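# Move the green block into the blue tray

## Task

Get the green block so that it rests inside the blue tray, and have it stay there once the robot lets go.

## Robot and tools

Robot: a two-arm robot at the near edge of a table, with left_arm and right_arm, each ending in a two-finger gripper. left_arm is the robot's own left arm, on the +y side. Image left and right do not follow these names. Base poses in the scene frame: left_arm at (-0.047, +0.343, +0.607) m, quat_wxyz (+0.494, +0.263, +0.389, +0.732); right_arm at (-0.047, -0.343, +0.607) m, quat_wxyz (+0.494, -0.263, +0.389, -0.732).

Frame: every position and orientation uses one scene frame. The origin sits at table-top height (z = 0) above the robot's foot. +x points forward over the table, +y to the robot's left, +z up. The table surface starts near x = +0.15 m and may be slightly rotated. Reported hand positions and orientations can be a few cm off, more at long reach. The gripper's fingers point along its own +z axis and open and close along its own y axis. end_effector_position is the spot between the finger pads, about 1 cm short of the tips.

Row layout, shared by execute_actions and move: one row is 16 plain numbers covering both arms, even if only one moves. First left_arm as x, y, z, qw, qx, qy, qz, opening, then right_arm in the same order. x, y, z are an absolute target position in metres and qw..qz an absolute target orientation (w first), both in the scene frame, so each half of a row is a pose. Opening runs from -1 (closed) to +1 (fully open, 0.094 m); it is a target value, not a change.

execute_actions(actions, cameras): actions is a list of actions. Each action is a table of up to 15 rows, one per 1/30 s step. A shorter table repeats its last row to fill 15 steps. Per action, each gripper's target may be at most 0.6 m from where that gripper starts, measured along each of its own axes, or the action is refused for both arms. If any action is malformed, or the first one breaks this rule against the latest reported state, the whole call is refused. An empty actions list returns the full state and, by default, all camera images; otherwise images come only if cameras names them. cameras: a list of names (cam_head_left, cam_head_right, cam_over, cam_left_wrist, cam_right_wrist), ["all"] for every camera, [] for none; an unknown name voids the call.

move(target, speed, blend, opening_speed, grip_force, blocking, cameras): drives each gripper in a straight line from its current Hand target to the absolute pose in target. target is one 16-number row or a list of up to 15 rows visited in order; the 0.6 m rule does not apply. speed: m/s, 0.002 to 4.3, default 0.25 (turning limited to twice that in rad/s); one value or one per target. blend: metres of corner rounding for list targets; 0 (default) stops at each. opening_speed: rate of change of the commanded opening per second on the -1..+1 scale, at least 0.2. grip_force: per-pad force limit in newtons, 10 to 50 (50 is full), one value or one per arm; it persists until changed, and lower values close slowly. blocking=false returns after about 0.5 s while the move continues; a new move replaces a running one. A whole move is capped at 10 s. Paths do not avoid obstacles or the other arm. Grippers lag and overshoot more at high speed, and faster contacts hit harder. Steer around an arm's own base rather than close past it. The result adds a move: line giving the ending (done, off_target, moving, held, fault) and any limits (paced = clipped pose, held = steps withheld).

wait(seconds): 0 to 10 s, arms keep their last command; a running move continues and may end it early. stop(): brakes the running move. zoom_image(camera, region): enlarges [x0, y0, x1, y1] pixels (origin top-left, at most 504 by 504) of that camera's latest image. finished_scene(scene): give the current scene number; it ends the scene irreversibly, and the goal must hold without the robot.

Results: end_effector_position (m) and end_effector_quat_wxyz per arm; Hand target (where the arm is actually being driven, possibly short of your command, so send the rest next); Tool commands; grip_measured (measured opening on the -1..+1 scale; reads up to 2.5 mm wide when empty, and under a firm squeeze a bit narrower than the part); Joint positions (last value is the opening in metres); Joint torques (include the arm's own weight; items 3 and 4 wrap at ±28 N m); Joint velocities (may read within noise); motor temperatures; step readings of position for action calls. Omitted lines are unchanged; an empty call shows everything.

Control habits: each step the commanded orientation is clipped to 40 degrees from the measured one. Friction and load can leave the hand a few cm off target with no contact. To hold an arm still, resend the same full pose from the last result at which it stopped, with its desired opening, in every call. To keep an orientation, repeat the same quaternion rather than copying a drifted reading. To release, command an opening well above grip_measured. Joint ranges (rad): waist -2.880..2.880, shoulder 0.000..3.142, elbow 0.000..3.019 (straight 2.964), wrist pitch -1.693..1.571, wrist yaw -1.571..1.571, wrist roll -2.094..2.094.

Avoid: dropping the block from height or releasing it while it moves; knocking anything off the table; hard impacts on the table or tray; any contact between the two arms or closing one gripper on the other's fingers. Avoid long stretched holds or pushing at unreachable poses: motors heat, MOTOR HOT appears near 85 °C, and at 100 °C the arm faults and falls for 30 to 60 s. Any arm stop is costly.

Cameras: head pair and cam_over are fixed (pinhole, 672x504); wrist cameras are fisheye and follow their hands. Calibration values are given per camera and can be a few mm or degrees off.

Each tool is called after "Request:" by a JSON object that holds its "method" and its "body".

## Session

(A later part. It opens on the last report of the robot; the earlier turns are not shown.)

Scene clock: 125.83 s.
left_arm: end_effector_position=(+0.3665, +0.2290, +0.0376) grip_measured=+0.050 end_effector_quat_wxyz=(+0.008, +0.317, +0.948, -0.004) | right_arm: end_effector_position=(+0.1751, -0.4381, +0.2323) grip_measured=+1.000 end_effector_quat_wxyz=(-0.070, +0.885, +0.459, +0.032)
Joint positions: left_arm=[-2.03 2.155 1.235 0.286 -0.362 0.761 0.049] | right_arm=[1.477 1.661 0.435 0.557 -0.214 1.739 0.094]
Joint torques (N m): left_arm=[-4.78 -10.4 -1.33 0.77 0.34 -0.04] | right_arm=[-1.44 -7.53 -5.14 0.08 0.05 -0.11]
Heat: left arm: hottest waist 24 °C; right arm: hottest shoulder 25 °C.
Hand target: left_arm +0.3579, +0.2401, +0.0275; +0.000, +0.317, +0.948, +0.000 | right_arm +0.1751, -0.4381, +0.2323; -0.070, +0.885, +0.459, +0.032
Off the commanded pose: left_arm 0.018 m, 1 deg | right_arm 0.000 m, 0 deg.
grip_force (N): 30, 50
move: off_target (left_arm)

Request:
{"method": "move", "body": {"target": [[0.358,0.24,0.027,0,0.317,0.948,0,0.6,0.1751,-0.4381,0.2323,-0.070,0.885,0.459,0.032,1],[0.358,0.24,0.16,0,0.317,0.948,0,0.6,0.1751,-0.4381,0.2323,-0.070,0.885,0.459,0.032,1]], "speed": 0.12, "opening_speed": 0.8, "cameras": ["cam_head_left","cam_left_wrist"]}}

Scene clock: 138.17 s.
left_arm: end_effector_position=(+0.3570, +0.2496, +0.1496) grip_measured=+0.597 end_effector_quat_wxyz=(-0.004, +0.316, +0.949, +0.006) | right_arm: end_effector_position=(+0.1751, -0.4381, +0.2323) grip_measured=+1.000 end_effector_quat_wxyz=(-0.070, +0.885, +0.459, +0.032)
Joint positions: left_arm=[-2.083 1.869 0.949 0.259 -0.433 0.719 0.075] | right_arm=[1.477 1.661 0.435 0.557 -0.214 1.739 0.094]
Joint torques (N m): left_arm=[-6.36 -12.92 -2.51 0.31 0.12 -0.33] | right_arm=[-1.49 -7.59 -5.12 0.06 0.05 -0.11]
Heat: left arm: hottest waist 24 °C; right arm: hottest shoulder 25 °C.
Hand target: left_arm +0.3579, +0.2402, +0.1597; +0.000, +0.317, +0.948, +0.000 | right_arm +0.1751, -0.4381, +0.2323; -0.070, +0.885, +0.459, +0.032
Off the commanded pose: left_arm 0.014 m, 1 deg | right_arm 0.000 m, 0 deg.
grip_force (N): 30, 50
move: off_target (left_arm)
camera_calibration:
cam_left_wrist: T_world_to_cam=[[-0.603441, -0.797275, 0.0145616, 0.409727], [-0.639861, 0.495034, 0.587809, 0.0200726], [-0.475854, 0.345391, -0.808869, 0.331442], [0, 0, 0, 1]] pos_world=[0.417808, 0.202251, 0.250328]
Images, in order (width x height): cam_head_left 672x504, cam_left_wrist 672x504.

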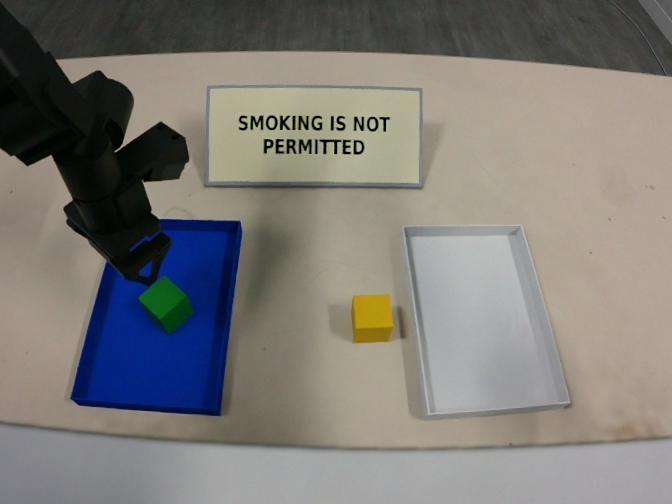

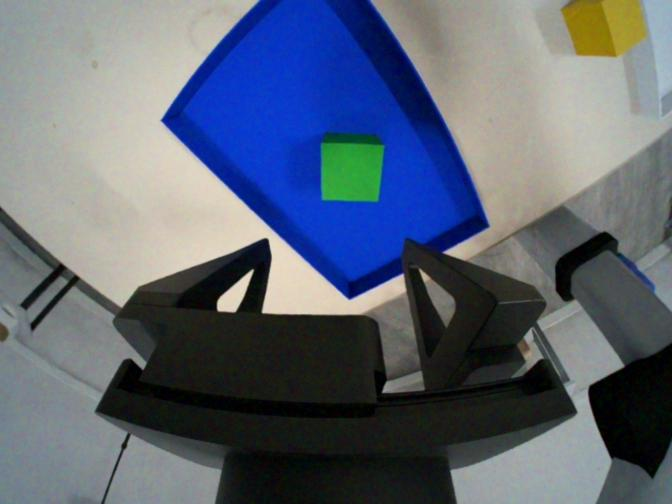

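Request:
{"method": "finished_scene", "body": {"scene": 2}}

The scene is finished: the task was done.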